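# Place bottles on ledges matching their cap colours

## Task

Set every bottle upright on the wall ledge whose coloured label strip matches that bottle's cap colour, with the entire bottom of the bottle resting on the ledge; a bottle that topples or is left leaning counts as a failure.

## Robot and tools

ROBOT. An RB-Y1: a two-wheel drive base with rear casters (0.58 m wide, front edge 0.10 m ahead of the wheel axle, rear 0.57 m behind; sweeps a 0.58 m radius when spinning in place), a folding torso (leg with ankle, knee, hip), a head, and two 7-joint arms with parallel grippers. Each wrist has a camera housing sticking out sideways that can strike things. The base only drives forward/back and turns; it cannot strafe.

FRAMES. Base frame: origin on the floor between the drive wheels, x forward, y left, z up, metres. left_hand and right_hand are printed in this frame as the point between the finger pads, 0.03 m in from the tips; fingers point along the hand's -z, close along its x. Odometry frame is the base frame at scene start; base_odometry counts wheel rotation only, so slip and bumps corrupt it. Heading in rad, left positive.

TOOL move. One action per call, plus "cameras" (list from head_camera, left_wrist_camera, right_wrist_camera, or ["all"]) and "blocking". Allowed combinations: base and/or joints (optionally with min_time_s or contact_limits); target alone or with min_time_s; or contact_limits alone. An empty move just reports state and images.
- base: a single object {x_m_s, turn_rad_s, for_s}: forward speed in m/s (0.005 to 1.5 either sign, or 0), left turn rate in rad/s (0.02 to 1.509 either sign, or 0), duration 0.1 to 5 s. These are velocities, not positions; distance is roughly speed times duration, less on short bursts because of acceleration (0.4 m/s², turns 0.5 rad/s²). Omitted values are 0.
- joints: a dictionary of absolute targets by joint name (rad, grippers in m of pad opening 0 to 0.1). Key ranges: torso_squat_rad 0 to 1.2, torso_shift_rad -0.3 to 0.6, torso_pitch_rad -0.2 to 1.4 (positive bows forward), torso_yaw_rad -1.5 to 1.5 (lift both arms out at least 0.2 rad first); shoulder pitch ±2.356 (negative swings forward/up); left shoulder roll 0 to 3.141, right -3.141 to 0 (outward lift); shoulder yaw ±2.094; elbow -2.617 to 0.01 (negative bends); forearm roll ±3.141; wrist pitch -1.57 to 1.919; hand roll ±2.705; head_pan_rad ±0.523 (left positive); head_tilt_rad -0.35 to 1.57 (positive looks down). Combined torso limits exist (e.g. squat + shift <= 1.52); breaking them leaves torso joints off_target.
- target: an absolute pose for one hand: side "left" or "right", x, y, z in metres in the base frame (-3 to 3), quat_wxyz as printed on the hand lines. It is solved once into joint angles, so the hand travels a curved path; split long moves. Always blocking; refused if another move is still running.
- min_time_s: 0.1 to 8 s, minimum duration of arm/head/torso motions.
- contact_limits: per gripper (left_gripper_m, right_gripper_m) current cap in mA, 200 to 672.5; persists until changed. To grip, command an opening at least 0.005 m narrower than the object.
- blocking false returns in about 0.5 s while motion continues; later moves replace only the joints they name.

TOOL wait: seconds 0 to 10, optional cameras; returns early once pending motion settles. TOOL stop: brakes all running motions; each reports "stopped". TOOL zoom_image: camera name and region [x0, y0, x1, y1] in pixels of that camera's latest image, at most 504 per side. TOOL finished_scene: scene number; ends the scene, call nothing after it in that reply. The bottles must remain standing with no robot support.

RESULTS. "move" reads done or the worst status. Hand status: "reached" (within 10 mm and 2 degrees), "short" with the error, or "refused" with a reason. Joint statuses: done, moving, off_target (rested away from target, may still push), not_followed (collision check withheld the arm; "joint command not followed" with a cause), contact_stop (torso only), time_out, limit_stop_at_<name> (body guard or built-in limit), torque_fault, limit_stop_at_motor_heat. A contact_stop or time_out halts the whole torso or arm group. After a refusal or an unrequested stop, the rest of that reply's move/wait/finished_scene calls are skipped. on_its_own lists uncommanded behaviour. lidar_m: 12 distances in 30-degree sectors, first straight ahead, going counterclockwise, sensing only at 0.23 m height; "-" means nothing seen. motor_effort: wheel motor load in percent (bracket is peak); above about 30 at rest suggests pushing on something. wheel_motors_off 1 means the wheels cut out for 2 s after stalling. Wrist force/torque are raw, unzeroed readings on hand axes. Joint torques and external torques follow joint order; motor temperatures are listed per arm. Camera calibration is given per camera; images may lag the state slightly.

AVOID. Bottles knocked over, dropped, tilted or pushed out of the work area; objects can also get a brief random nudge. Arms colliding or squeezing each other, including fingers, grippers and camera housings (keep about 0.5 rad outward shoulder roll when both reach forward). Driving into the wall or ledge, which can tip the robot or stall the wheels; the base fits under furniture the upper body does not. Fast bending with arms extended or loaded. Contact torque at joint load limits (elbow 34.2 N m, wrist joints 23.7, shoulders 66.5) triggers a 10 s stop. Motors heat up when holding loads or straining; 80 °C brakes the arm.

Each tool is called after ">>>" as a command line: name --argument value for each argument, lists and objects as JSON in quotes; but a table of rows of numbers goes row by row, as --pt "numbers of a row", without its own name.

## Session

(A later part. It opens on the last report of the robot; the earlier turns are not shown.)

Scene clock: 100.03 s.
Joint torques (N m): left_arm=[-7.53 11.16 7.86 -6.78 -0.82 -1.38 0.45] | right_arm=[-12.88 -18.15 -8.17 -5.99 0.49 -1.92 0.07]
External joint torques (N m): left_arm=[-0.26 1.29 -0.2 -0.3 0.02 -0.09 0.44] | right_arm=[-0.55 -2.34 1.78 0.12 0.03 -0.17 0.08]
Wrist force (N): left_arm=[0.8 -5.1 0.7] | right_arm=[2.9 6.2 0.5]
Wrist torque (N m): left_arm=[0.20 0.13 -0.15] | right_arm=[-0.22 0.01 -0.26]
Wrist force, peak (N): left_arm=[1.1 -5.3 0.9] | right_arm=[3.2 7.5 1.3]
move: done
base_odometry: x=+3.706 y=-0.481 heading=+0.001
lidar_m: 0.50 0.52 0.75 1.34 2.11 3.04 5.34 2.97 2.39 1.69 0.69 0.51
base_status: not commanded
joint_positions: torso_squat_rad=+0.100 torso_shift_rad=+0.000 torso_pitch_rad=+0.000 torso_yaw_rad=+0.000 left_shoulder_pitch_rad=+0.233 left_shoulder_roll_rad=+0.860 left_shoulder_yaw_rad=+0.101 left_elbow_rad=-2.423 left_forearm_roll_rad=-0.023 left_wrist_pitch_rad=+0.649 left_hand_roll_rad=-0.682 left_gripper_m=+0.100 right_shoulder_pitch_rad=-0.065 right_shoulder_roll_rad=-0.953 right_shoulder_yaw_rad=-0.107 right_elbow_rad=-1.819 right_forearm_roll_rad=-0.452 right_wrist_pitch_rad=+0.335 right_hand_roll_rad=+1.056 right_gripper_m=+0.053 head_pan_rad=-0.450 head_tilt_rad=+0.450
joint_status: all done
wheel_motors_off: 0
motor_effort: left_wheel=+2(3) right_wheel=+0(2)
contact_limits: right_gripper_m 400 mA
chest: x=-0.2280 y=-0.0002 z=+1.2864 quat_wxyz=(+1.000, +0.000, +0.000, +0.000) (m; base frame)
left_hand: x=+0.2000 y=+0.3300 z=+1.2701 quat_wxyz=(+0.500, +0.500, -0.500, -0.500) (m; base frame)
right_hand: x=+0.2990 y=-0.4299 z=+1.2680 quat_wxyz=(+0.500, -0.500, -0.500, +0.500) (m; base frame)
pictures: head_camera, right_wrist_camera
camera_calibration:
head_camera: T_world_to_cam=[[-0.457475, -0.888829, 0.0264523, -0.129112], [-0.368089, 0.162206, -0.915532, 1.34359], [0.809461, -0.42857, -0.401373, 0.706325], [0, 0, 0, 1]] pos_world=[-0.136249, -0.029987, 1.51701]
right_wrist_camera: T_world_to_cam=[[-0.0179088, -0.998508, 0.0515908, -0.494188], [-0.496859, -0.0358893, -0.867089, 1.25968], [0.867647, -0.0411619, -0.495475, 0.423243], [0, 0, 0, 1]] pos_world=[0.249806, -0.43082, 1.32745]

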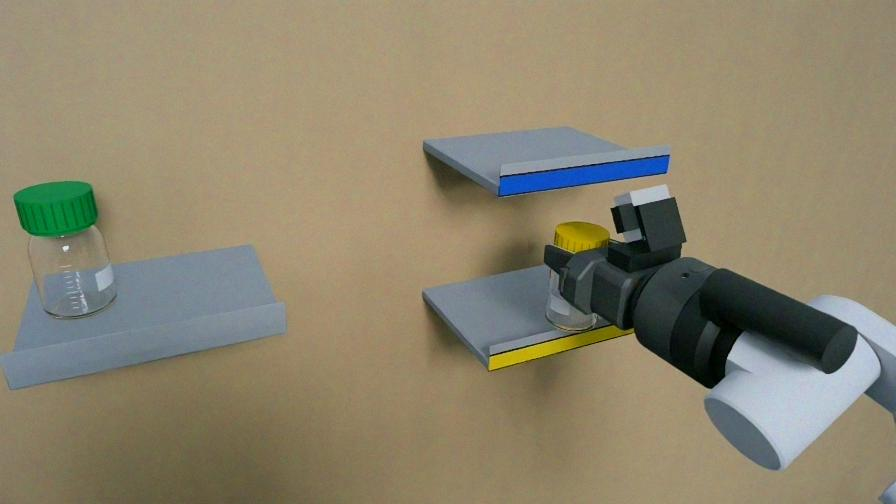

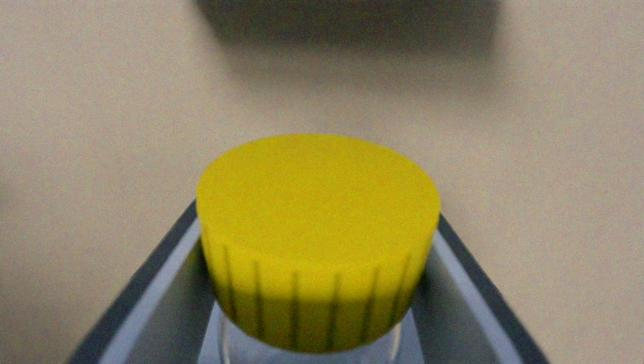

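>>> move --target '{"side": "right", "x": 0.365, "y": -0.43, "z": 1.268, "quat_wxyz": [0.5, -0.5, -0.5, 0.5]}' --min_time_s 1.0 --cameras '["head_camera"]'

>>> zoom_image --camera "head_camera" --region '[400, 110, 720, 390]'

Scene clock: 101.70 s.
Joint torques (N m): left_arm=[-7.78 10.83 8.17 -6.86 -0.88 -1.44 0.5] | right_arm=[-33.84 -13.59 -1.35 -4.71 -0.29 1.7 0.5]
External joint torques (N m): left_arm=[-0.46 0.96 0.11 -0.4 -0.04 -0.16 0.49] | right_arm=[-17.29 2.8 8.32 1.63 -0.66 3.51 0.51]
Wrist force (N): left_arm=[1.0 -5.1 1.2] | right_arm=[-0.2 17.0 101.9]
Wrist torque (N m): left_arm=[0.21 0.13 -0.15] | right_arm=[-8.46 2.06 -0.90]
Wrist force, peak (N): left_arm=[0.3 -6.2 0.0] | right_arm=[18.0 26.4 139.2]
move: done
base_odometry: x=+3.706 y=-0.481 heading=-0.001
lidar_m: 0.50 0.53 0.74 1.34 2.10 3.04 5.34 2.97 2.40 1.74 0.69 0.52
base_status: not commanded
joint_positions: torso_squat_rad=+0.101 torso_shift_rad=-0.002 torso_pitch_rad=-0.004 torso_yaw_rad=-0.002 left_shoulder_pitch_rad=+0.233 left_shoulder_roll_rad=+0.861 left_shoulder_yaw_rad=+0.101 left_elbow_rad=-2.423 left_forearm_roll_rad=-0.023 left_wrist_pitch_rad=+0.649 left_hand_roll_rad=-0.682 left_gripper_m=+0.100 right_shoulder_pitch_rad=-0.345 right_shoulder_roll_rad=-0.943 right_shoulder_yaw_rad=+0.068 right_elbow_rad=-1.512 right_forearm_roll_rad=-0.497 right_wrist_pitch_rad=+0.263 right_hand_roll_rad=+1.121 right_gripper_m=+0.053 head_pan_rad=-0.450 head_tilt_rad=+0.450
joint_status: all done
wheel_motors_off: 0
motor_effort: left_wheel=-4(12) right_wheel=+40(41)
contact_limits: right_gripper_m 400 mA
chest: x=-0.2306 y=-0.0003 z=+1.2864 quat_wxyz=(+1.000, +0.000, -0.002, -0.001) (m; base frame)
left_hand: x=+0.1980 y=+0.3292 z=+1.2717 quat_wxyz=(+0.499, +0.501, -0.501, -0.500) (m; base frame)
right_hand: x=+0.3606 y=-0.4328 z=+1.2689 quat_wxyz=(+0.501, -0.502, -0.499, +0.498) (m; base frame)
right_hand_status: reached (checked arc, planned for 1.0 s): 5 mm and 0.3 deg off.
pictures: head_camera
camera_calibration:
head_camera: T_world_to_cam=[[-0.459102, -0.888042, 0.0246388, -0.128398], [-0.364527, 0.163016, -0.916813, 1.34513], [0.810152, -0.429892, -0.398556, 0.704854], [0, 0, 0, 1]] pos_world=[-0.139653, -0.0302891, 1.51732]

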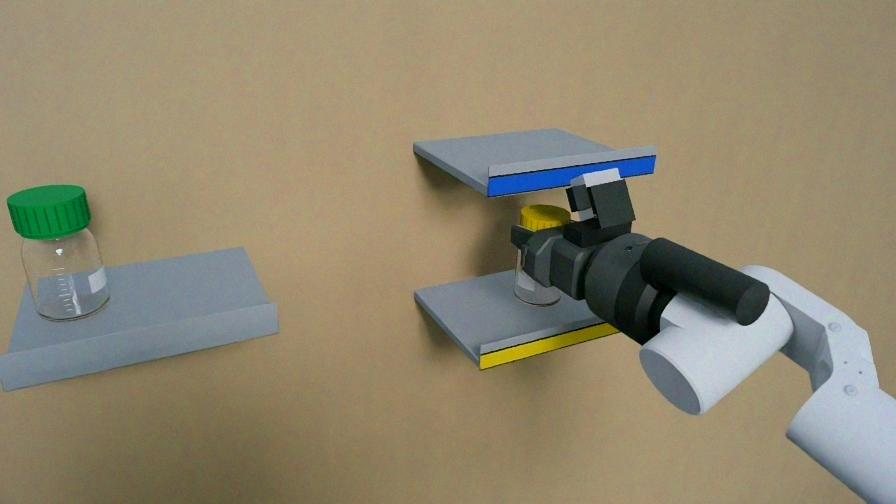

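Scaled by 1.575 from the camera's 896x504 image, which has a finer 1280x720 frame.

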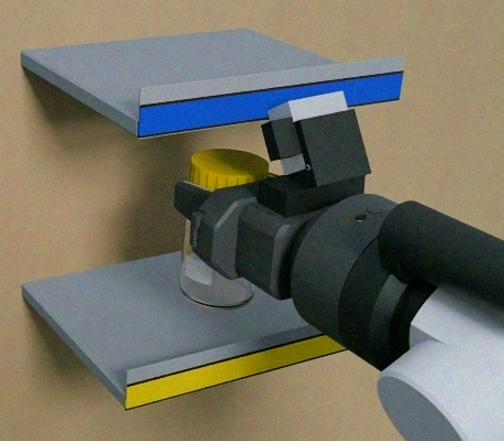

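>>> move --target '{"side": "right", "x": 0.350, "y": -0.43, "z": 1.262, "quat_wxyz": [0.5, -0.5, -0.5, 0.5]}' --min_time_s 0.8 --cameras '["head_camera"]'

>>> zoom_image --camera "head_camera" --region '[400, 110, 720, 390]'

Scene clock: 103.27 s.
Joint torques (N m): left_arm=[-7.13 10.7 7.67 -6.83 -0.9 -1.24 0.44] | right_arm=[-14.96 -16.15 -9.81 -6.52 0.44 -1.65 -0.28]
External joint torques (N m): left_arm=[0.14 0.83 -0.39 -0.35 -0.05 0.05 0.43] | right_arm=[0.85 0.16 -0.08 -0.13 0.06 0.15 -0.27]
Wrist force (N): left_arm=[1.0 -5.1 1.0] | right_arm=[2.8 6.0 0.7]
Wrist torque (N m): left_arm=[0.18 0.13 -0.16] | right_arm=[-0.14 0.01 -0.07]
Wrist force, peak (N): left_arm=[1.2 -5.4 0.9] | right_arm=[-1.8 18.2 103.7]
move: done
base_odometry: x=+3.706 y=-0.481 heading=+0.000
lidar_m: 0.50 0.52 0.74 1.34 2.11 3.04 5.34 2.97 2.40 1.74 0.70 0.52
base_status: not commanded
joint_positions: torso_squat_rad=+0.100 torso_shift_rad=+0.000 torso_pitch_rad=+0.000 torso_yaw_rad=+0.000 left_shoulder_pitch_rad=+0.233 left_shoulder_roll_rad=+0.861 left_shoulder_yaw_rad=+0.101 left_elbow_rad=-2.423 left_forearm_roll_rad=-0.023 left_wrist_pitch_rad=+0.649 left_hand_roll_rad=-0.682 left_gripper_m=+0.100 right_shoulder_pitch_rad=-0.297 right_shoulder_roll_rad=-0.937 right_shoulder_yaw_rad=+0.048 right_elbow_rad=-1.557 right_forearm_roll_rad=-0.485 right_wrist_pitch_rad=+0.264 right_hand_roll_rad=+1.114 right_gripper_m=+0.053 head_pan_rad=-0.450 head_tilt_rad=+0.450
joint_status: all done
wheel_motors_off: 0
motor_effort: left_wheel=-4(4) right_wheel=+6(41)
contact_limits: right_gripper_m 400 mA
chest: x=-0.2281 y=-0.0003 z=+1.2864 quat_wxyz=(+1.000, +0.000, +0.000, +0.000) (m; base frame)
left_hand: x=+0.1999 y=+0.3299 z=+1.2702 quat_wxyz=(+0.500, +0.500, -0.500, -0.500) (m; base frame)
right_hand: x=+0.3540 y=-0.4292 z=+1.2603 quat_wxyz=(+0.500, -0.499, -0.500, +0.502) (m; base frame)
right_hand_status: reached (checked arc, planned for 0.8 s): 4 mm and 0.3 deg off.
pictures: head_camera
camera_calibration:
head_camera: T_world_to_cam=[[-0.457584, -0.888774, 0.0264054, -0.129189], [-0.367959, 0.162241, -0.915578, 1.34365], [0.809459, -0.42867, -0.401272, 0.706205], [0, 0, 0, 1]] pos_world=[-0.136349, -0.0300871, 1.51701]

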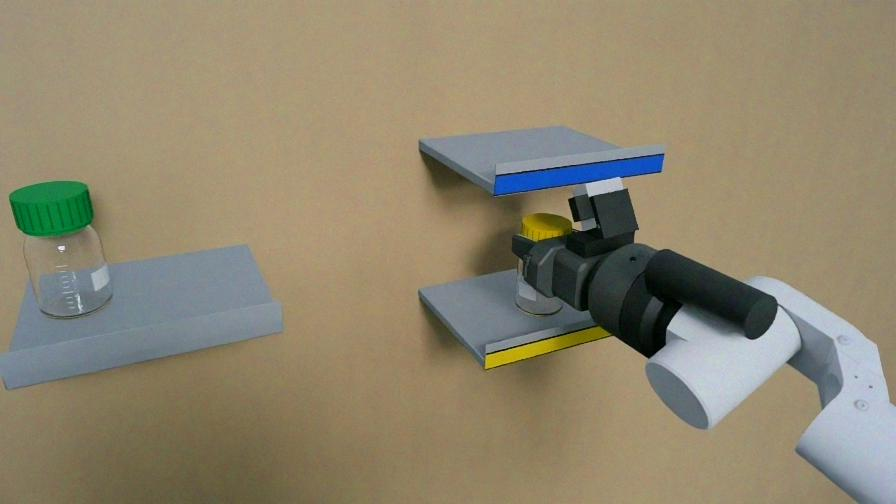

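Scaled by 1.575 from the camera's 896x504 image, which has a finer 1280x720 frame.

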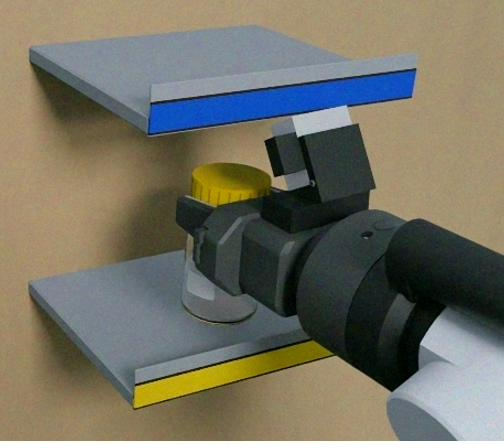

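>>> move --target '{"side": "right", "x": 0.354, "y": -0.43, "z": 1.249, "quat_wxyz": [0.5, -0.5, -0.5, 0.5]}' --min_time_s 0.6 --cameras '["head_camera"]'

>>> zoom_image --camera "head_camera" --region '[400, 110, 720, 390]'

Scene clock: 104.80 s.
Joint torques (N m): left_arm=[-7.65 10.82 7.95 -6.94 -0.76 -1.35 0.56] | right_arm=[-14.35 -16.88 -7 -6.44 0.45 -2.27 0.17]
External joint torques (N m): left_arm=[-0.38 0.95 -0.1 -0.46 0.09 -0.06 0.55] | right_arm=[1.41 -0.73 2.56 0.16 0.1 -0.46 0.18]
Wrist force (N): left_arm=[0.8 -5.1 1.1] | right_arm=[3.1 6.1 0.7]
Wrist torque (N m): left_arm=[0.18 0.10 -0.14] | right_arm=[-0.20 0.09 -0.25]
Wrist force, peak (N): left_arm=[0.9 -5.6 1.0] | right_arm=[3.2 7.2 0.8]
move: done
base_odometry: x=+3.706 y=-0.481 heading=+0.000
lidar_m: 0.50 0.53 0.75 1.33 2.11 3.05 5.34 2.98 2.39 1.74 0.69 0.52
base_status: not commanded
joint_positions: torso_squat_rad=+0.100 torso_shift_rad=+0.000 torso_pitch_rad=+0.000 torso_yaw_rad=+0.000 left_shoulder_pitch_rad=+0.233 left_shoulder_roll_rad=+0.861 left_shoulder_yaw_rad=+0.101 left_elbow_rad=-2.423 left_forearm_roll_rad=-0.023 left_wrist_pitch_rad=+0.649 left_hand_roll_rad=-0.682 left_gripper_m=+0.100 right_shoulder_pitch_rad=-0.287 right_shoulder_roll_rad=-0.914 right_shoulder_yaw_rad=+0.048 right_elbow_rad=-1.539 right_forearm_roll_rad=-0.469 right_wrist_pitch_rad=+0.236 right_hand_roll_rad=+1.123 right_gripper_m=+0.053 head_pan_rad=-0.450 head_tilt_rad=+0.450
joint_status: all done
wheel_motors_off: 0
motor_effort: left_wheel=-4(4) right_wheel=+6(7)
contact_limits: right_gripper_m 400 mA
chest: x=-0.2281 y=-0.0003 z=+1.2864 quat_wxyz=(+1.000, +0.000, +0.000, +0.000) (m; base frame)
left_hand: x=+0.1999 y=+0.3299 z=+1.2702 quat_wxyz=(+0.500, +0.500, -0.500, -0.500) (m; base frame)
right_hand: x=+0.3538 y=-0.4300 z=+1.2492 quat_wxyz=(+0.500, -0.500, -0.500, +0.500) (m; base frame)
right_hand_status: reached (checked arc, planned for 0.6 s): 0 mm and 0.0 deg off.
pictures: head_camera
camera_calibration:
head_camera: T_world_to_cam=[[-0.457566, -0.888782, 0.0264479, -0.129251], [-0.367981, 0.1622, -0.915577, 1.34365], [0.809459, -0.42867, -0.401272, 0.706205], [0, 0, 0, 1]] pos_world=[-0.136349, -0.030087, 1.51701]

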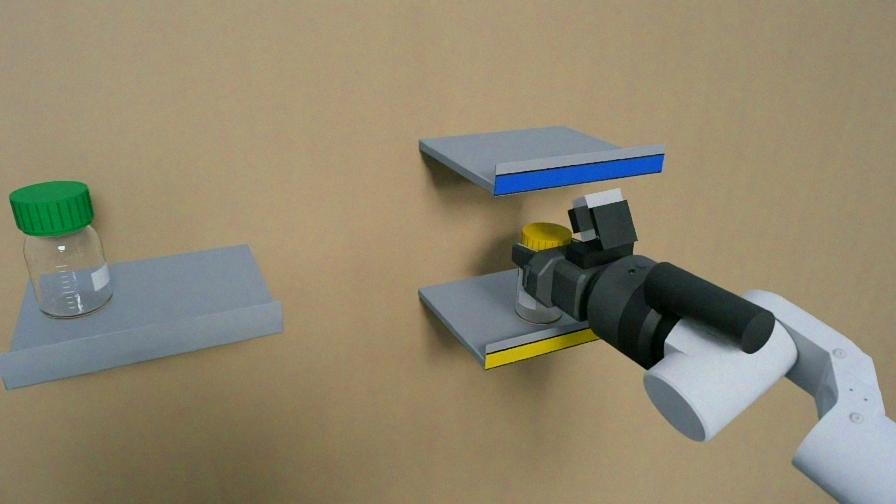

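Scaled by 1.575 from the camera's 896x504 image, which has a finer 1280x720 frame.

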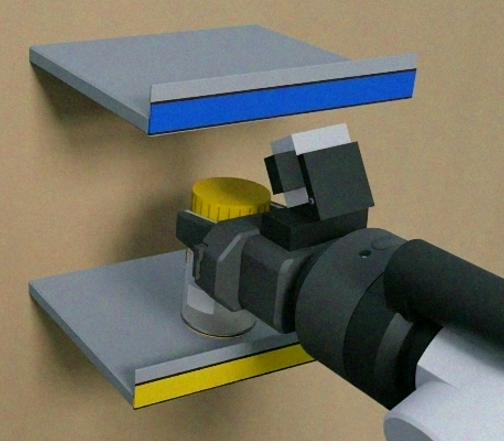

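>>> move --target '{"side": "right", "x": 0.354, "y": -0.43, "z": 1.245, "quat_wxyz": [0.5, -0.5, -0.5, 0.5]}' --min_time_s 0.5 --cameras '["right_wrist_camera"]'

>>> move --target '{"side": "right", "x": 0.354, "y": -0.43, "z": 1.242, "quat_wxyz": [0.5, -0.5, -0.5, 0.5]}' --min_time_s 0.5 --cameras '["head_camera"]'

Scene clock: 111.03 s.
Joint torques (N m): left_arm=[-7.58 10.58 8.01 -6.76 -0.79 -1.33 0.49] | right_arm=[-14.08 -16.65 -7.31 -6 0.39 -2.15 0.15]
External joint torques (N m): left_arm=[-0.31 0.71 -0.04 -0.28 0.05 -0.05 0.48] | right_arm=[1.68 -0.54 2.19 0.67 0.05 -0.34 0.16]
Wrist force (N): left_arm=[1.0 -5.1 0.8] | right_arm=[3.0 7.2 0.6]
Wrist torque (N m): left_arm=[0.20 0.14 -0.15] | right_arm=[-0.33 0.07 -0.24]
Wrist force, peak (N): left_arm=[0.9 -5.4 1.2] | right_arm=[3.5 7.1 1.3]
move: done
base_odometry: x=+3.706 y=-0.481 heading=+0.000
lidar_m: 0.50 0.52 0.74 1.34 2.10 3.04 5.33 2.98 2.39 1.75 0.69 0.52
base_status: not commanded
joint_positions: torso_squat_rad=+0.100 torso_shift_rad=+0.000 torso_pitch_rad=+0.000 torso_yaw_rad=+0.000 left_shoulder_pitch_rad=+0.233 left_shoulder_roll_rad=+0.861 left_shoulder_yaw_rad=+0.101 left_elbow_rad=-2.423 left_forearm_roll_rad=-0.023 left_wrist_pitch_rad=+0.649 left_hand_roll_rad=-0.682 left_gripper_m=+0.100 right_shoulder_pitch_rad=-0.285 right_shoulder_roll_rad=-0.907 right_shoulder_yaw_rad=+0.051 right_elbow_rad=-1.530 right_forearm_roll_rad=-0.465 right_wrist_pitch_rad=+0.225 right_hand_roll_rad=+1.126 right_gripper_m=+0.053 head_pan_rad=-0.450 head_tilt_rad=+0.450
joint_status: all done
wheel_motors_off: 0
motor_effort: left_wheel=-4(4) right_wheel=+6(7)
contact_limits: right_gripper_m 400 mA
chest: x=-0.2281 y=-0.0003 z=+1.2864 quat_wxyz=(+1.000, +0.000, +0.000, +0.000) (m; base frame)
left_hand: x=+0.1999 y=+0.3299 z=+1.2702 quat_wxyz=(+0.500, +0.500, -0.500, -0.500) (m; base frame)
right_hand: x=+0.3540 y=-0.4301 z=+1.2453 quat_wxyz=(+0.500, -0.500, -0.500, +0.500) (m; base frame)
right_hand_status: reached (checked arc, planned for 0.5 s): 0 mm and 0.0 deg off.
pictures: right_wrist_camera
camera_calibration:
right_wrist_camera: T_world_to_cam=[[-0.0171407, -0.998522, 0.0515792, -0.492451], [-0.496216, -0.03629, -0.86744, 1.26727], [0.86803, -0.040463, -0.494861, 0.363686], [0, 0, 0, 1]] pos_world=[0.304709, -0.431018, 1.30466]

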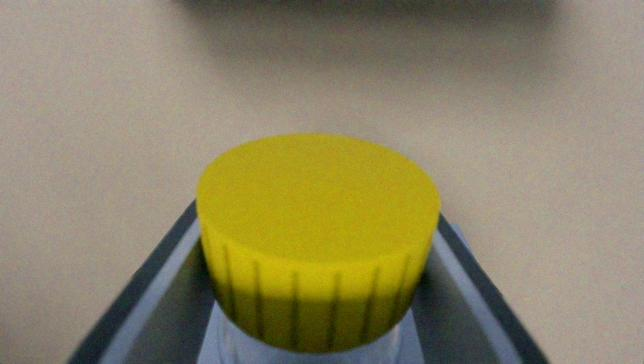

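Scene clock: 111.87 s.
Joint torques (N m): left_arm=[-7.48 10.75 7.55 -6.82 -0.89 -1.35 0.43] | right_arm=[-12.84 -15.34 -5.92 -5.43 0.27 -1.28 0.05]
External joint torques (N m): left_arm=[-0.2 0.88 -0.5 -0.34 -0.04 -0.06 0.42] | right_arm=[2.91 0.74 3.55 1.28 -0.06 0.54 0.06]
Wrist force (N): left_arm=[0.7 -5.4 0.9] | right_arm=[3.2 2.5 0.3]
Wrist torque (N m): left_arm=[0.21 0.10 -0.15] | right_arm=[-0.25 0.15 -0.10]
Wrist force, peak (N): left_arm=[0.9 -5.4 0.9] | right_arm=[3.6 6.5 0.7]
move: done
base_odometry: x=+3.706 y=-0.481 heading=+0.000
lidar_m: 0.50 0.53 0.75 1.34 2.11 3.04 5.34 2.98 2.39 1.74 0.69 0.52
base_status: not commanded
joint_positions: torso_squat_rad=+0.100 torso_shift_rad=+0.000 torso_pitch_rad=+0.000 torso_yaw_rad=+0.000 left_shoulder_pitch_rad=+0.233 left_shoulder_roll_rad=+0.861 left_shoulder_yaw_rad=+0.101 left_elbow_rad=-2.423 left_forearm_roll_rad=-0.023 left_wrist_pitch_rad=+0.649 left_hand_roll_rad=-0.682 left_gripper_m=+0.100 right_shoulder_pitch_rad=-0.284 right_shoulder_roll_rad=-0.902 right_shoulder_yaw_rad=+0.052 right_elbow_rad=-1.525 right_forearm_roll_rad=-0.462 right_wrist_pitch_rad=+0.217 right_hand_roll_rad=+1.128 right_gripper_m=+0.053 head_pan_rad=-0.450 head_tilt_rad=+0.450
joint_status: all done
wheel_motors_off: 0
motor_effort: left_wheel=-4(4) right_wheel=+5(7)
contact_limits: right_gripper_m 400 mA
chest: x=-0.2281 y=-0.0003 z=+1.2864 quat_wxyz=(+1.000, +0.000, +0.000, +0.000) (m; base frame)
left_hand: x=+0.1999 y=+0.3299 z=+1.2702 quat_wxyz=(+0.500, +0.500, -0.500, -0.500) (m; base frame)
right_hand: x=+0.3541 y=-0.4301 z=+1.2428 quat_wxyz=(+0.500, -0.500, -0.500, +0.500) (m; base frame)
right_hand_status: reached (checked arc, planned for 0.5 s): 1 mm and 0.1 deg off.
pictures: head_camera
camera_calibration:
head_camera: T_world_to_cam=[[-0.457566, -0.888782, 0.0264479, -0.129251], [-0.367981, 0.1622, -0.915577, 1.34365], [0.809459, -0.42867, -0.401272, 0.706205], [0, 0, 0, 1]] pos_world=[-0.136349, -0.030087, 1.51701]

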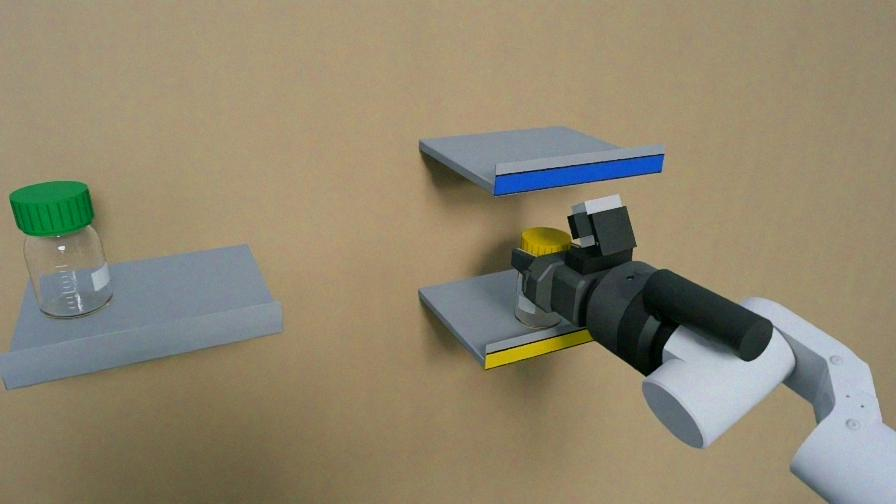

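>>> move --joints '{"right_gripper_m": 0.1}' --cameras '["right_wrist_camera"]'

>>> move --target '{"side": "right", "x": 0.29, "y": -0.43, "z": 1.246, "quat_wxyz": [0.5, -0.5, -0.5, 0.5]}' --min_time_s 0.8 --cameras '["right_wrist_camera"]'

>>> move --target '{"side": "right", "x": 0.21, "y": -0.43, "z": 1.256, "quat_wxyz": [0.5, -0.5, -0.5, 0.5]}' --min_time_s 1.0 --cameras '["head_camera", "right_wrist_camera"]'

Scene clock: 113.47 s.
Joint torques (N m): left_arm=[-7.47 10.69 7.81 -6.82 -0.8 -1.41 0.53] | right_arm=[-13.27 -16.48 -5.86 -5.74 0.25 -1.51 -0.04]
External joint torques (N m): left_arm=[-0.2 0.82 -0.24 -0.34 0.04 -0.13 0.51] | right_arm=[2.49 -0.4 3.61 0.97 -0.08 0.3 -0.03]
Wrist force (N): left_arm=[1.0 -5.3 1.0] | right_arm=[2.7 5.5 1.1]
Wrist torque (N m): left_arm=[0.21 0.14 -0.15] | right_arm=[-0.33 0.03 -0.26]
Wrist force, peak (N): left_arm=[0.8 -5.4 1.1] | right_arm=[3.5 5.8 0.6]
move: done
base_odometry: x=+3.706 y=-0.481 heading=+0.000
lidar_m: 0.50 0.53 0.75 1.33 2.11 3.04 5.34 2.97 2.39 1.74 0.69 0.52
base_status: not commanded
joint_positions: torso_squat_rad=+0.100 torso_shift_rad=+0.000 torso_pitch_rad=+0.000 torso_yaw_rad=+0.000 left_shoulder_pitch_rad=+0.233 left_shoulder_roll_rad=+0.861 left_shoulder_yaw_rad=+0.101 left_elbow_rad=-2.423 left_forearm_roll_rad=-0.023 left_wrist_pitch_rad=+0.649 left_hand_roll_rad=-0.682 left_gripper_m=+0.100 right_shoulder_pitch_rad=-0.283 right_shoulder_roll_rad=-0.902 right_shoulder_yaw_rad=+0.052 right_elbow_rad=-1.525 right_forearm_roll_rad=-0.462 right_wrist_pitch_rad=+0.217 right_hand_roll_rad=+1.128 right_gripper_m=+0.100 head_pan_rad=-0.450 head_tilt_rad=+0.450
joint_status: all done
wheel_motors_off: 0
motor_effort: left_wheel=-4(5) right_wheel=+6(7)
contact_limits: right_gripper_m 400 mA
chest: x=-0.2281 y=-0.0003 z=+1.2864 quat_wxyz=(+1.000, +0.000, +0.000, +0.000) (m; base frame)
left_hand: x=+0.1999 y=+0.3299 z=+1.2702 quat_wxyz=(+0.500, +0.500, -0.500, -0.500) (m; base frame)
right_hand: x=+0.3540 y=-0.4301 z=+1.2426 quat_wxyz=(+0.500, -0.500, -0.500, +0.500) (m; base frame)
pictures: right_wrist_camera
camera_calibration:
right_wrist_camera: T_world_to_cam=[[-0.01699, -0.998518, 0.0516933, -0.492505], [-0.495591, -0.0364929, -0.867789, 1.26511], [0.86839, -0.0403625, -0.494237, 0.361471], [0, 0, 0, 1]] pos_world=[0.304711, -0.431018, 1.30196]

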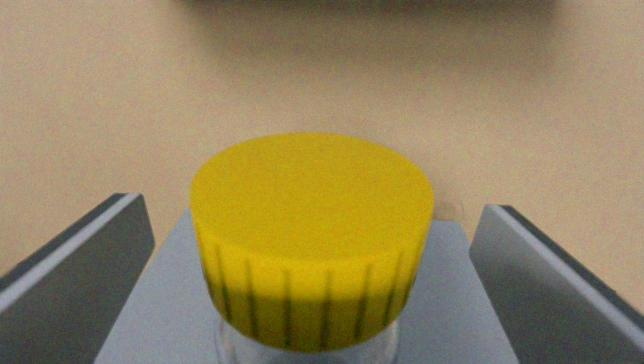

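Scene clock: 114.60 s.
Joint torques (N m): left_arm=[-7.34 10.91 7.94 -6.73 -0.92 -1.35 0.62] | right_arm=[-9.99 -17.08 -9.23 -5.89 0.61 -1.46 -0.1]
External joint torques (N m): left_arm=[-0.06 1.04 -0.12 -0.25 -0.07 -0.07 0.61] | right_arm=[1.67 -1.66 0.53 0.6 0.2 0.29 -0.09]
Wrist force (N): left_arm=[1.2 -4.9 0.9] | right_arm=[3.1 4.3 0.2]
Wrist torque (N m): left_arm=[0.17 0.15 -0.15] | right_arm=[-0.26 0.09 -0.03]
Wrist force, peak (N): left_arm=[1.4 -5.3 1.0] | right_arm=[4.9 4.4 0.6]
move: done
base_odometry: x=+3.706 y=-0.481 heading=+0.000
lidar_m: 0.50 0.53 0.75 1.34 2.11 3.04 5.34 2.97 2.40 1.74 0.69 0.51
base_status: not commanded
joint_positions: torso_squat_rad=+0.100 torso_shift_rad=+0.000 torso_pitch_rad=+0.000 torso_yaw_rad=+0.000 left_shoulder_pitch_rad=+0.233 left_shoulder_roll_rad=+0.861 left_shoulder_yaw_rad=+0.101 left_elbow_rad=-2.423 left_forearm_roll_rad=-0.023 left_wrist_pitch_rad=+0.649 left_hand_roll_rad=-0.682 left_gripper_m=+0.100 right_shoulder_pitch_rad=-0.014 right_shoulder_roll_rad=-0.915 right_shoulder_yaw_rad=-0.107 right_elbow_rad=-1.820 right_forearm_roll_rad=-0.421 right_wrist_pitch_rad=+0.284 right_hand_roll_rad=+1.064 right_gripper_m=+0.100 head_pan_rad=-0.450 head_tilt_rad=+0.450
joint_status: all done
wheel_motors_off: 0
motor_effort: left_wheel=-3(4) right_wheel=+5(6)
contact_limits: right_gripper_m 400 mA
chest: x=-0.2281 y=-0.0002 z=+1.2864 quat_wxyz=(+1.000, +0.000, +0.000, +0.000) (m; base frame)
left_hand: x=+0.1999 y=+0.3300 z=+1.2702 quat_wxyz=(+0.500, +0.500, -0.500, -0.500) (m; base frame)
right_hand: x=+0.2901 y=-0.4299 z=+1.2461 quat_wxyz=(+0.500, -0.500, -0.500, +0.500) (m; base frame)
right_hand_status: reached (checked arc, planned for 0.8 s): 0 mm and 0.0 deg off.
pictures: right_wrist_camera
camera_calibration:
right_wrist_camera: T_world_to_cam=[[-0.0162907, -0.998543, 0.051451, -0.493432], [-0.496269, -0.0365972, -0.867397, 1.23609], [0.868016, -0.039664, -0.49495, 0.420019], [0, 0, 0, 1]] pos_world=[0.240811, -0.430816, 1.30546]

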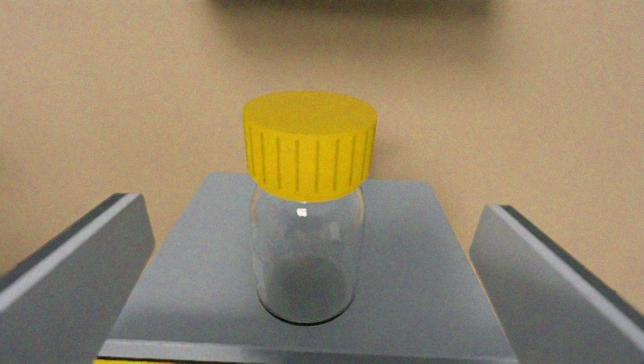

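Scene clock: 115.93 s.
Joint torques (N m): left_arm=[-7.59 10.98 7.91 -7 -0.94 -1.27 0.45] | right_arm=[-5.54 -16.3 -9.59 -5.24 0.32 -1.38 -0.23]
External joint torques (N m): left_arm=[-0.32 1.11 -0.15 -0.52 -0.09 0.02 0.43] | right_arm=[0.99 -2.53 0.08 0.65 -0.12 0.32 -0.23]
Wrist force (N): left_arm=[1.0 -5.4 0.9] | right_arm=[3.0 5.2 0.8]
Wrist torque (N m): left_arm=[0.23 0.12 -0.15] | right_arm=[-0.38 0.03 -0.09]
Wrist force, peak (N): left_arm=[0.7 -5.4 1.0] | right_arm=[2.7 6.5 1.1]
move: done
base_odometry: x=+3.706 y=-0.481 heading=+0.000
lidar_m: 0.50 0.53 0.74 1.33 2.11 3.04 5.34 2.97 2.40 1.73 0.69 0.51
base_status: not commanded
joint_positions: torso_squat_rad=+0.100 torso_shift_rad=+0.000 torso_pitch_rad=+0.000 torso_yaw_rad=+0.000 left_shoulder_pitch_rad=+0.233 left_shoulder_roll_rad=+0.861 left_shoulder_yaw_rad=+0.101 left_elbow_rad=-2.423 left_forearm_roll_rad=-0.023 left_wrist_pitch_rad=+0.649 left_hand_roll_rad=-0.682 left_gripper_m=+0.100 right_shoulder_pitch_rad=+0.328 right_shoulder_roll_rad=-0.919 right_shoulder_yaw_rad=-0.309 right_elbow_rad=-2.118 right_forearm_roll_rad=-0.432 right_wrist_pitch_rad=+0.296 right_hand_roll_rad=+1.007 right_gripper_m=+0.100 head_pan_rad=-0.450 head_tilt_rad=+0.450
joint_status: all done
wheel_motors_off: 0
motor_effort: left_wheel=-4(4) right_wheel=+5(6)
contact_limits: right_gripper_m 400 mA
chest: x=-0.2281 y=-0.0002 z=+1.2864 quat_wxyz=(+1.000, +0.000, +0.000, +0.000) (m; base frame)
left_hand: x=+0.1999 y=+0.3300 z=+1.2702 quat_wxyz=(+0.500, +0.500, -0.500, -0.500) (m; base frame)
right_hand: x=+0.2103 y=-0.4299 z=+1.2560 quat_wxyz=(+0.500, -0.500, -0.500, +0.500) (m; base frame)
right_hand_status: reached (checked arc, planned for 1.0 s): 0 mm and 0.0 deg off.
pictures: head_camera, right_wrist_camera
camera_calibration:
head_camera: T_world_to_cam=[[-0.457566, -0.888782, 0.0264479, -0.129162], [-0.367981, 0.1622, -0.915577, 1.34363], [0.809459, -0.42867, -0.401272, 0.706248], [0, 0, 0, 1]] pos_world=[-0.136349, -0.029987, 1.51701]
right_wrist_camera: T_world_to_cam=[[-0.0166876, -0.99853, 0.0515601, -0.495322], [-0.496281, -0.0364949, -0.867394, 1.2052], [0.868001, -0.040063, -0.494943, 0.494059], [0, 0, 0, 1]] pos_world=[0.16101, -0.430817, 1.31546]

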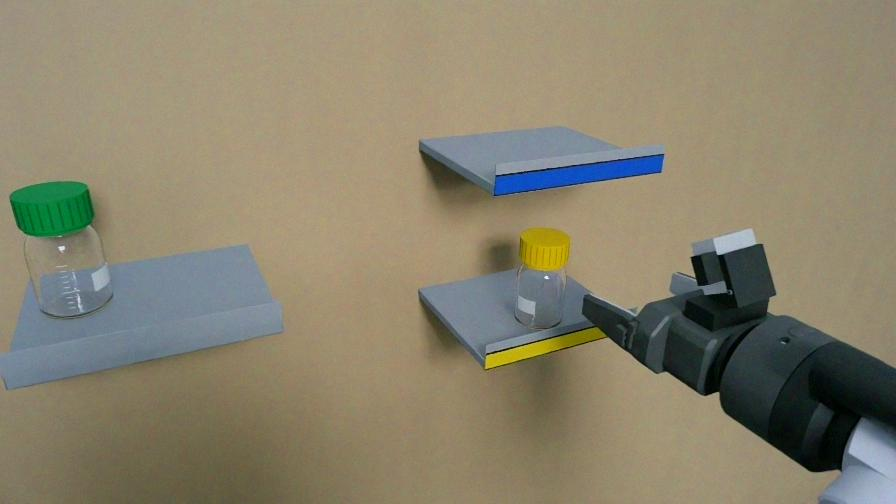

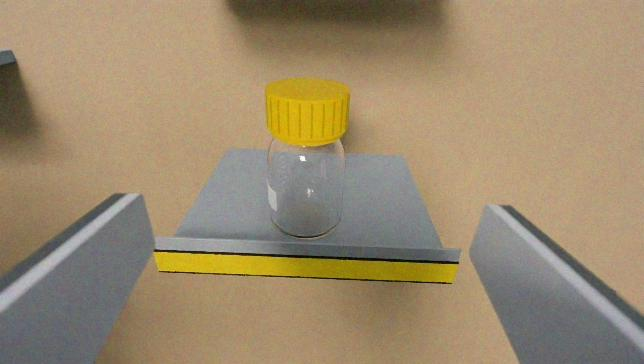

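>>> move --target '{"side": "right", "x": 0.20, "y": -0.36, "z": 1.27, "quat_wxyz": [0.5, -0.5, -0.5, 0.5]}' --min_time_s 0.8 --cameras '[]'

>>> move --joints '{"head_pan_rad": 0.45, "head_tilt_rad": 0.4}' --cameras '[]'

>>> move --target '{"side": "left", "x": 0.21, "y": 0.38, "z": 1.44, "quat_wxyz": [0.5, 0.5, -0.5, -0.5]}' --min_time_s 1.5 --cameras '["head_camera", "left_wrist_camera"]'

Scene clock: 119.43 s.
Joint torques (N m): left_arm=[-7.57 10.53 7.83 -6.89 -0.95 -1.31 0.43] | right_arm=[-7.52 -11.88 -4.46 -6.02 0.56 -1.68 0.32]
External joint torques (N m): left_arm=[-0.3 0.66 -0.22 -0.41 -0.1 -0.03 0.42] | right_arm=[-0.9 -0.97 3.08 0.7 -0.13 0.03 0.33]
Wrist force (N): left_arm=[1.1 -5.4 0.7] | right_arm=[2.7 4.7 0.3]
Wrist torque (N m): left_arm=[0.23 0.15 -0.16] | right_arm=[-0.25 0.06 -0.19]
Wrist force, peak (N): left_arm=[1.0 -5.5 1.1] | right_arm=[3.3 5.9 0.8]
move: done
base_odometry: x=+3.706 y=-0.481 heading=+0.000
lidar_m: 0.50 0.52 0.75 1.34 2.11 3.04 5.35 2.98 2.39 1.74 0.70 0.51
base_status: not commanded
joint_positions: torso_squat_rad=+0.100 torso_shift_rad=+0.000 torso_pitch_rad=+0.000 torso_yaw_rad=+0.000 left_shoulder_pitch_rad=+0.233 left_shoulder_roll_rad=+0.861 left_shoulder_yaw_rad=+0.101 left_elbow_rad=-2.423 left_forearm_roll_rad=-0.023 left_wrist_pitch_rad=+0.649 left_hand_roll_rad=-0.682 left_gripper_m=+0.100 right_shoulder_pitch_rad=+0.253 right_shoulder_roll_rad=-0.747 right_shoulder_yaw_rad=-0.252 right_elbow_rad=-2.361 right_forearm_roll_rad=-0.276 right_wrist_pitch_rad=+0.572 right_hand_roll_rad=+1.012 right_gripper_m=+0.100 head_pan_rad=-0.450 head_tilt_rad=+0.450
joint_status: all done
wheel_motors_off: 0
motor_effort: left_wheel=-4(4) right_wheel=+5(6)
contact_limits: right_gripper_m 400 mA
chest: x=-0.2281 y=-0.0002 z=+1.2864 quat_wxyz=(+1.000, +0.000, +0.000, +0.000) (m; base frame)
left_hand: x=+0.1999 y=+0.3300 z=+1.2702 quat_wxyz=(+0.500, +0.500, -0.500, -0.500) (m; base frame)
right_hand: x=+0.1999 y=-0.3601 z=+1.2701 quat_wxyz=(+0.500, -0.500, -0.500, +0.500) (m; base frame)
right_hand_status: reached (checked arc, planned for 0.8 s): 0 mm and 0.0 deg off.
pictures: none
No camera images: "cameras" was empty.

Scene clock: 120.70 s.
Joint torques (N m): left_arm=[-7.71 11.09 7.51 -6.72 -0.85 -1.33 0.46] | right_arm=[-7.25 -11.38 -5.07 -5.82 0.49 -1.63 0.18]
External joint torques (N m): left_arm=[-0.44 1.23 -0.54 -0.24 0 -0.05 0.45] | right_arm=[-0.63 -0.47 2.48 0.9 -0.2 0.08 0.19]
Wrist force (N): left_arm=[1.0 -5.2 1.0] | right_arm=[2.8 4.5 0.4]
Wrist torque (N m): left_arm=[0.21 0.12 -0.16] | right_arm=[-0.19 0.02 -0.21]
Wrist force, peak (N): left_arm=[1.0 -5.5 1.0] | right_arm=[3.4 5.4 1.6]
move: done
base_odometry: x=+3.706 y=-0.481 heading=+0.000
lidar_m: 0.50 0.53 0.75 1.34 2.10 3.04 5.34 2.98 2.39 1.74 0.70 0.52
base_status: not commanded
joint_positions: torso_squat_rad=+0.100 torso_shift_rad=+0.000 torso_pitch_rad=+0.000 torso_yaw_rad=+0.000 left_shoulder_pitch_rad=+0.233 left_shoulder_roll_rad=+0.861 left_shoulder_yaw_rad=+0.101 left_elbow_rad=-2.423 left_forearm_roll_rad=-0.023 left_wrist_pitch_rad=+0.649 left_hand_roll_rad=-0.682 left_gripper_m=+0.100 right_shoulder_pitch_rad=+0.253 right_shoulder_roll_rad=-0.747 right_shoulder_yaw_rad=-0.252 right_elbow_rad=-2.361 right_forearm_roll_rad=-0.276 right_wrist_pitch_rad=+0.572 right_hand_roll_rad=+1.012 right_gripper_m=+0.100 head_pan_rad=+0.450 head_tilt_rad=+0.400
joint_status: all done
wheel_motors_off: 0
motor_effort: left_wheel=-4(4) right_wheel=+5(6)
contact_limits: right_gripper_m 400 mA
chest: x=-0.2281 y=-0.0002 z=+1.2864 quat_wxyz=(+1.000, +0.000, +0.000, +0.000) (m; base frame)
left_hand: x=+0.1999 y=+0.3300 z=+1.2702 quat_wxyz=(+0.500, +0.500, -0.500, -0.500) (m; base frame)
right_hand: x=+0.1999 y=-0.3601 z=+1.2701 quat_wxyz=(+0.500, -0.500, -0.500, +0.500) (m; base frame)
pictures: none
No camera images: "cameras" was empty.

Scene clock: 122.53 s.
Joint torques (N m): left_arm=[-9.45 15.07 10.86 1.06 -1.01 -1.14 0.5] | right_arm=[-7.04 -11.2 -4.89 -5.71 0.54 -1.59 0.07]
External joint torques (N m): left_arm=[-0.96 1.23 0.69 0.6 0.01 0.08 0.49] | right_arm=[-0.43 -0.29 2.65 1 -0.15 0.12 0.08]
Wrist force (N): left_arm=[1.0 -5.2 1.0] | right_arm=[2.9 4.1 1.2]
Wrist torque (N m): left_arm=[0.21 0.13 -0.16] | right_arm=[-0.21 0.03 -0.23]
Wrist force, peak (N): left_arm=[1.0 -5.6 0.6] | right_arm=[2.9 5.9 1.4]
move: done
base_odometry: x=+3.706 y=-0.481 heading=+0.000
lidar_m: 0.50 0.53 0.75 1.34 2.10 3.04 5.34 2.97 2.40 1.74 0.70 0.52
base_status: not commanded
joint_positions: torso_squat_rad=+0.100 torso_shift_rad=+0.000 torso_pitch_rad=+0.000 torso_yaw_rad=+0.000 left_shoulder_pitch_rad=+0.165 left_shoulder_roll_rad=+1.383 left_shoulder_yaw_rad=+0.574 left_elbow_rad=-2.311 left_forearm_roll_rad=+0.650 left_wrist_pitch_rad=+0.759 left_hand_roll_rad=-0.646 left_gripper_m=+0.100 right_shoulder_pitch_rad=+0.253 right_shoulder_roll_rad=-0.747 right_shoulder_yaw_rad=-0.252 right_elbow_rad=-2.361 right_forearm_roll_rad=-0.276 right_wrist_pitch_rad=+0.572 right_hand_roll_rad=+1.012 right_gripper_m=+0.100 head_pan_rad=+0.450 head_tilt_rad=+0.400
joint_status: all done
wheel_motors_off: 0
motor_effort: left_wheel=-4(4) right_wheel=+5(6)
contact_limits: right_gripper_m 400 mA
chest: x=-0.2281 y=-0.0002 z=+1.2864 quat_wxyz=(+1.000, +0.000, +0.000, +0.000) (m; base frame)
left_hand: x=+0.2100 y=+0.3799 z=+1.4400 quat_wxyz=(+0.500, +0.500, -0.500, -0.500) (m; base frame)
left_hand_status: reached (checked arc, planned for 1.5 s): 0 mm and 0.0 deg off.
right_hand: x=+0.1999 y=-0.3601 z=+1.2701 quat_wxyz=(+0.500, -0.500, -0.500, +0.500) (m; base frame)
pictures: head_camera, left_wrist_camera
camera_calibration:
head_camera: T_world_to_cam=[[0.410631, -0.91145, 0.0253245, 0.0514411], [-0.31356, -0.167238, -0.934725, 1.38324], [0.85619, 0.375887, -0.354467, 0.646626], [0, 0, 0, 1]] pos_world=[-0.141029, 0.0351583, 1.52086]
left_wrist_camera: T_world_to_cam=[[-0.0357122, -0.999349, -0.00514143, 0.393465], [-0.466499, 0.0212199, -0.884267, 1.39056], [0.8838, -0.0291807, -0.466953, 0.5722], [0, 0, 0, 1]] pos_world=[0.157037, 0.380398, 1.49884]

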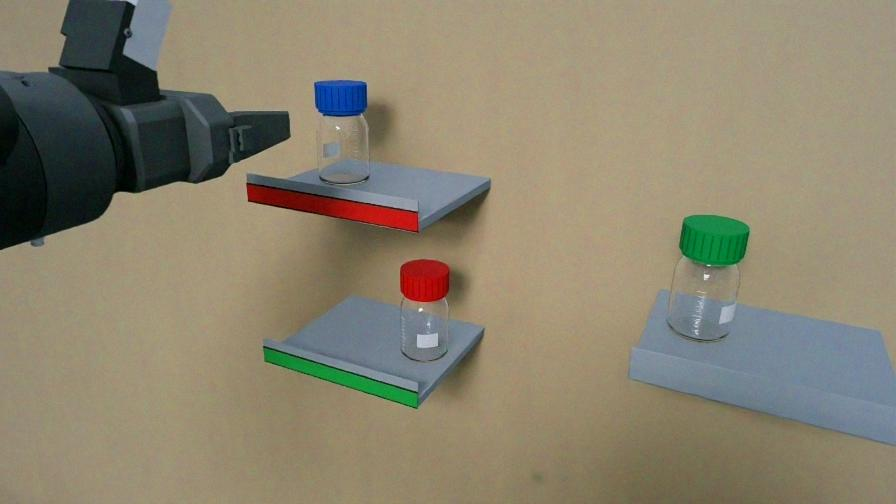

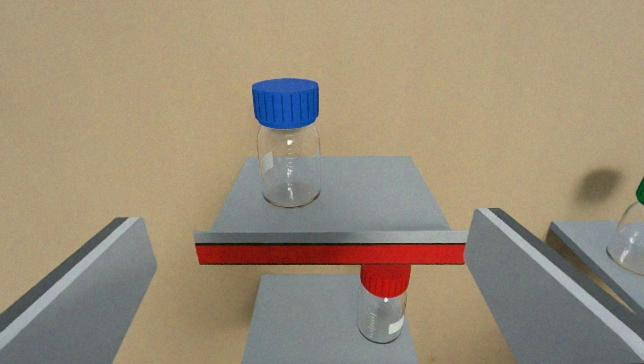

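>>> zoom_image --camera "left_wrist_camera" --region '[180, 60, 480, 360]'

Scaled by 1.680 from the camera's 644x364 image, which has a finer 1265x715 frame.

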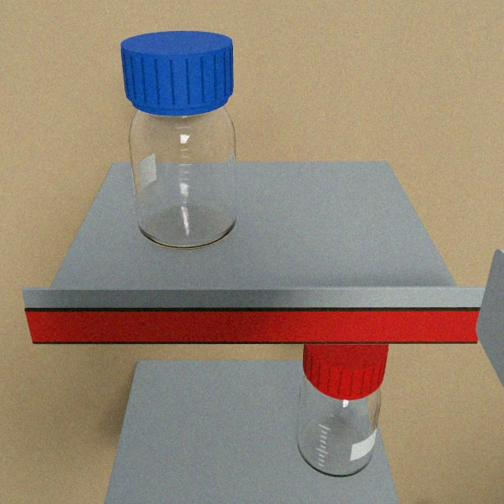

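>>> move --target '{"side": "left", "x": 0.33, "y": 0.40, "z": 1.43, "quat_wxyz": [0.5, 0.5, -0.5, -0.5]}' --min_time_s 1.2 --cameras '["left_wrist_camera", "head_camera"]'

>>> zoom_image --camera "left_wrist_camera" --region '[150, 20, 490, 260]'

Scene clock: 126.07 s.
Joint torques (N m): left_arm=[-15.4 17.52 11.05 -0.61 -0.76 -1.18 0.62] | right_arm=[-7.13 -11.59 -5.2 -5.96 0.48 -1.8 0.06]
External joint torques (N m): left_arm=[-0.21 1.77 -1.06 0.25 -0.02 0.02 0.61] | right_arm=[-0.51 -0.68 2.35 0.75 -0.21 -0.1 0.06]
Wrist force (N): left_arm=[1.1 -5.3 1.4] | right_arm=[3.5 4.8 0.3]
Wrist torque (N m): left_arm=[0.23 0.13 -0.14] | right_arm=[-0.27 0.13 -0.19]
Wrist force, peak (N): left_arm=[1.0 -6.0 0.7] | right_arm=[3.3 5.8 1.3]
move: done
base_odometry: x=+3.706 y=-0.481 heading=+0.000
lidar_m: 0.50 0.52 0.75 1.34 2.10 3.04 5.34 2.98 2.39 1.74 0.70 0.52
base_status: not commanded
joint_positions: torso_squat_rad=+0.100 torso_shift_rad=+0.000 torso_pitch_rad=+0.000 torso_yaw_rad=+0.000 left_shoulder_pitch_rad=-0.525 left_shoulder_roll_rad=+1.419 left_shoulder_yaw_rad=-0.188 left_elbow_rad=-1.803 left_forearm_roll_rad=+0.540 left_wrist_pitch_rad=+0.550 left_hand_roll_rad=-0.634 left_gripper_m=+0.100 right_shoulder_pitch_rad=+0.253 right_shoulder_roll_rad=-0.747 right_shoulder_yaw_rad=-0.252 right_elbow_rad=-2.361 right_forearm_roll_rad=-0.276 right_wrist_pitch_rad=+0.572 right_hand_roll_rad=+1.012 right_gripper_m=+0.100 head_pan_rad=+0.450 head_tilt_rad=+0.400
joint_status: all done
wheel_motors_off: 0
motor_effort: left_wheel=-4(4) right_wheel=+5(5)
contact_limits: right_gripper_m 400 mA
chest: x=-0.2281 y=-0.0002 z=+1.2864 quat_wxyz=(+1.000, +0.000, +0.000, +0.000) (m; base frame)
left_hand: x=+0.3298 y=+0.3999 z=+1.4303 quat_wxyz=(+0.500, +0.500, -0.500, -0.500) (m; base frame)
left_hand_status: reached (checked arc, planned for 1.2 s): 0 mm and 0.1 deg off.
right_hand: x=+0.2000 y=-0.3601 z=+1.2701 quat_wxyz=(+0.500, -0.500, -0.500, +0.500) (m; base frame)
pictures: head_camera, left_wrist_camera
camera_calibration:
head_camera: T_world_to_cam=[[0.410618, -0.911457, 0.025287, 0.0514552], [-0.313576, -0.167201, -0.934726, 1.38327], [0.856191, 0.375886, -0.354467, 0.64654], [0, 0, 0, 1]] pos_world=[-0.140929, 0.0351582, 1.52086]
left_wrist_camera: T_world_to_cam=[[-0.0361539, -0.999333, -0.00515441, 0.417914], [-0.46589, 0.0214175, -0.884583, 1.43758], [0.884104, -0.0295797, -0.466354, 0.461512], [0, 0, 0, 1]] pos_world=[0.276841, 0.400497, 1.48904]

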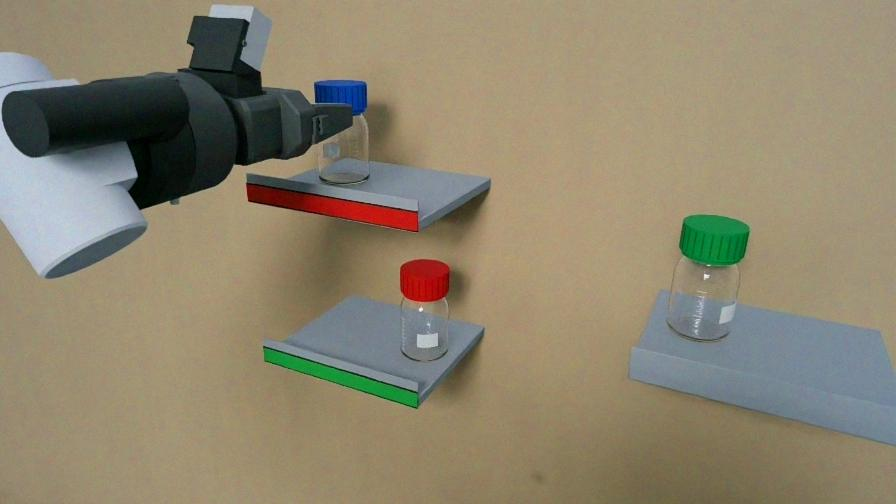

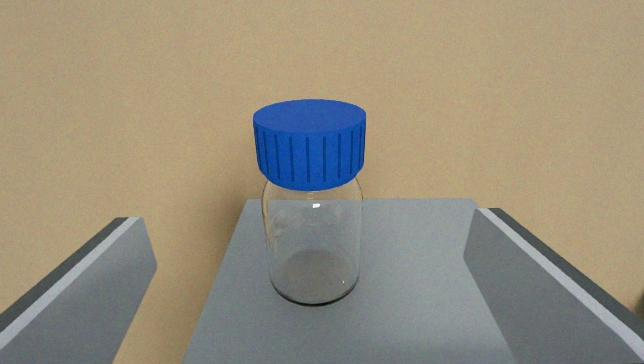

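Scaled by 1.482 from the camera's 644x364 image, which has a finer 1265x715 frame.

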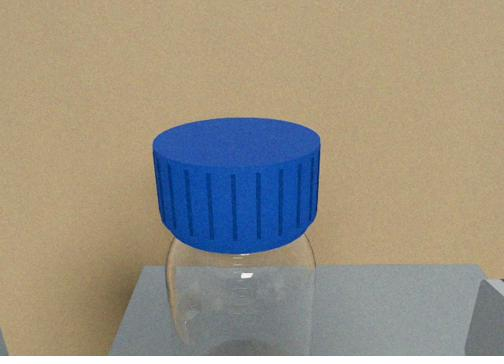

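>>> move --target '{"side": "left", "x": 0.415, "y": 0.400, "z": 1.422, "quat_wxyz": [0.5, 0.5, -0.5, -0.5]}' --min_time_s 1.2 --cameras '["left_wrist_camera"]'

>>> move --joints '{"left_gripper_m": 0.035}' --contact_limits '{"left_gripper_m": 400}' --cameras '["left_wrist_camera", "head_camera"]'

Scene clock: 128.43 s.
Joint torques (N m): left_arm=[-21.39 15.13 9.04 -2.64 -0.3 -1.9 0.24] | right_arm=[-7.4 -10.75 -5.07 -6.33 0.51 -1.62 0.28]
External joint torques (N m): left_arm=[-1.02 0.72 -1.74 0.71 0.1 -0.22 0.23] | right_arm=[-0.78 0.16 2.48 0.39 -0.18 0.08 0.28]
Wrist force (N): left_arm=[1.0 -5.2 1.2] | right_arm=[3.0 3.8 0.3]
Wrist torque (N m): left_arm=[0.22 0.12 -0.02] | right_arm=[-0.16 0.04 -0.20]
Wrist force, peak (N): left_arm=[1.6 -5.6 1.3] | right_arm=[3.6 5.1 1.0]
move: done
base_odometry: x=+3.706 y=-0.481 heading=+0.000
lidar_m: 0.49 0.53 0.74 1.33 2.11 3.04 5.34 2.97 2.40 1.75 0.70 0.52
base_status: not commanded
joint_positions: torso_squat_rad=+0.100 torso_shift_rad=+0.000 torso_pitch_rad=+0.000 torso_yaw_rad=+0.000 left_shoulder_pitch_rad=-0.886 left_shoulder_roll_rad=+1.160 left_shoulder_yaw_rad=-0.398 left_elbow_rad=-1.358 left_forearm_roll_rad=+0.650 left_wrist_pitch_rad=+0.461 left_hand_roll_rad=-0.969 left_gripper_m=+0.100 right_shoulder_pitch_rad=+0.253 right_shoulder_roll_rad=-0.747 right_shoulder_yaw_rad=-0.252 right_elbow_rad=-2.361 right_forearm_roll_rad=-0.276 right_wrist_pitch_rad=+0.572 right_hand_roll_rad=+1.012 right_gripper_m=+0.100 head_pan_rad=+0.450 head_tilt_rad=+0.400
joint_status: all done
wheel_motors_off: 0
motor_effort: left_wheel=-4(4) right_wheel=+4(6)
contact_limits: right_gripper_m 400 mA
chest: x=-0.2281 y=-0.0002 z=+1.2864 quat_wxyz=(+1.000, +0.000, +0.000, +0.000) (m; base frame)
left_hand: x=+0.4147 y=+0.4001 z=+1.4226 quat_wxyz=(+0.500, +0.501, -0.500, -0.499) (m; base frame)
left_hand_status: reached (checked arc, planned for 1.2 s): 1 mm and 0.2 deg off.
right_hand: x=+0.2000 y=-0.3601 z=+1.2701 quat_wxyz=(+0.500, -0.500, -0.500, +0.500) (m; base frame)
pictures: left_wrist_camera
camera_calibration:
left_wrist_camera: T_world_to_cam=[[-0.0334986, -0.999428, -0.0046687, 0.419399], [-0.464646, 0.0197093, -0.885277, 1.47145], [0.884863, -0.0274863, -0.46504, 0.379842], [0, 0, 0, 1]] pos_world=[0.361646, 0.400598, 1.48124]

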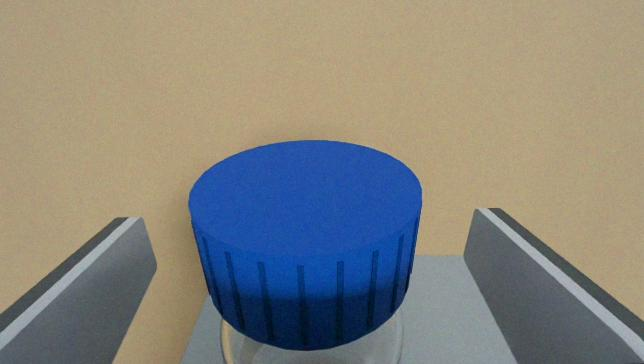

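Scene clock: 129.70 s.
Joint torques (N m): left_arm=[-21.39 15.59 9.18 -2.83 -0.46 -1.72 0.18] | right_arm=[-7.36 -10.87 -5.39 -5.85 0.76 -1.66 0.01]
External joint torques (N m): left_arm=[-1.02 1.18 -1.6 0.52 -0.06 -0.04 0.17] | right_arm=[-0.74 0.05 2.15 0.87 0.07 0.04 0.02]
Wrist force (N): left_arm=[0.9 -4.5 1.3] | right_arm=[2.7 4.6 1.0]
Wrist torque (N m): left_arm=[0.19 0.14 0.00] | right_arm=[-0.23 -0.03 -0.18]
Wrist force, peak (N): left_arm=[1.2 -5.5 1.3] | right_arm=[2.7 5.8 0.4]
move: off_target
base_odometry: x=+3.706 y=-0.481 heading=+0.000
lidar_m: 0.50 0.53 0.74 1.33 2.11 3.05 5.34 2.96 2.39 1.75 0.69 0.52
base_status: not commanded
joint_positions: torso_squat_rad=+0.100 torso_shift_rad=+0.000 torso_pitch_rad=+0.000 torso_yaw_rad=+0.000 left_shoulder_pitch_rad=-0.886 left_shoulder_roll_rad=+1.160 left_shoulder_yaw_rad=-0.398 left_elbow_rad=-1.358 left_forearm_roll_rad=+0.650 left_wrist_pitch_rad=+0.461 left_hand_roll_rad=-0.969 left_gripper_m=+0.053 right_shoulder_pitch_rad=+0.253 right_shoulder_roll_rad=-0.747 right_shoulder_yaw_rad=-0.252 right_elbow_rad=-2.361 right_forearm_roll_rad=-0.276 right_wrist_pitch_rad=+0.572 right_hand_roll_rad=+1.012 right_gripper_m=+0.100 head_pan_rad=+0.450 head_tilt_rad=+0.400
joint_status: left_gripper_m off_target (ended at +0.053, target +0.035)
wheel_motors_off: 0
motor_effort: left_wheel=-4(4) right_wheel=+5(5)
contact_limits: left_gripper_m 400 mA; right_gripper_m 400 mA
chest: x=-0.2281 y=-0.0002 z=+1.2864 quat_wxyz=(+1.000, +0.000, +0.000, +0.000) (m; base frame)
left_hand: x=+0.4147 y=+0.4002 z=+1.4226 quat_wxyz=(+0.500, +0.501, -0.500, -0.499) (m; base frame)
right_hand: x=+0.2000 y=-0.3601 z=+1.2701 quat_wxyz=(+0.500, -0.500, -0.500, +0.500) (m; base frame)
pictures: head_camera, left_wrist_camera
camera_calibration:
head_camera: T_world_to_cam=[[0.410618, -0.911457, 0.025287, 0.0514552], [-0.313576, -0.167201, -0.934726, 1.38327], [0.856191, 0.375886, -0.354467, 0.64654], [0, 0, 0, 1]] pos_world=[-0.140929, 0.0351582, 1.52086]
left_wrist_camera: T_world_to_cam=[[-0.0334986, -0.999428, -0.0046687, 0.419399], [-0.464646, 0.0197093, -0.885277, 1.47145], [0.884863, -0.0274863, -0.46504, 0.379842], [0, 0, 0, 1]] pos_world=[0.361646, 0.400598, 1.48124]

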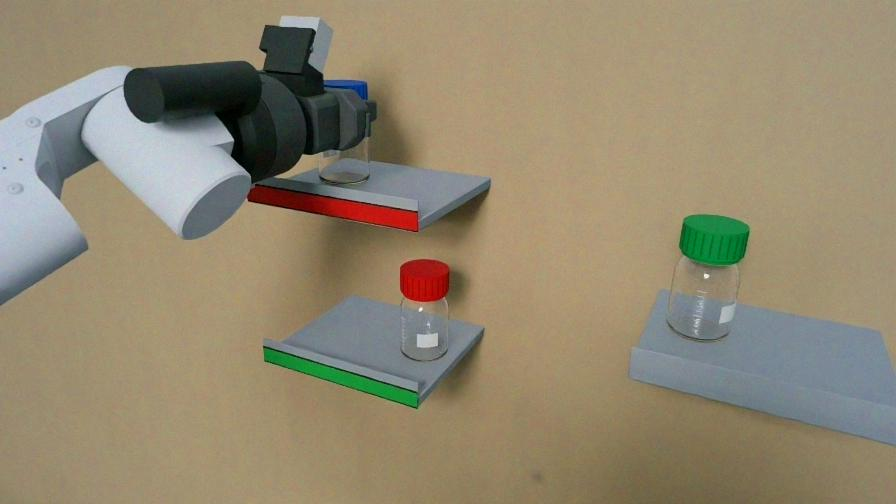

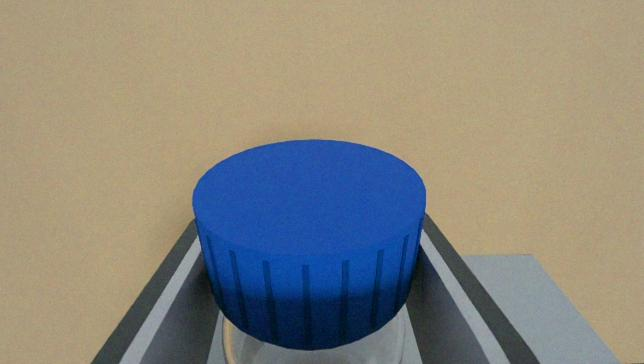

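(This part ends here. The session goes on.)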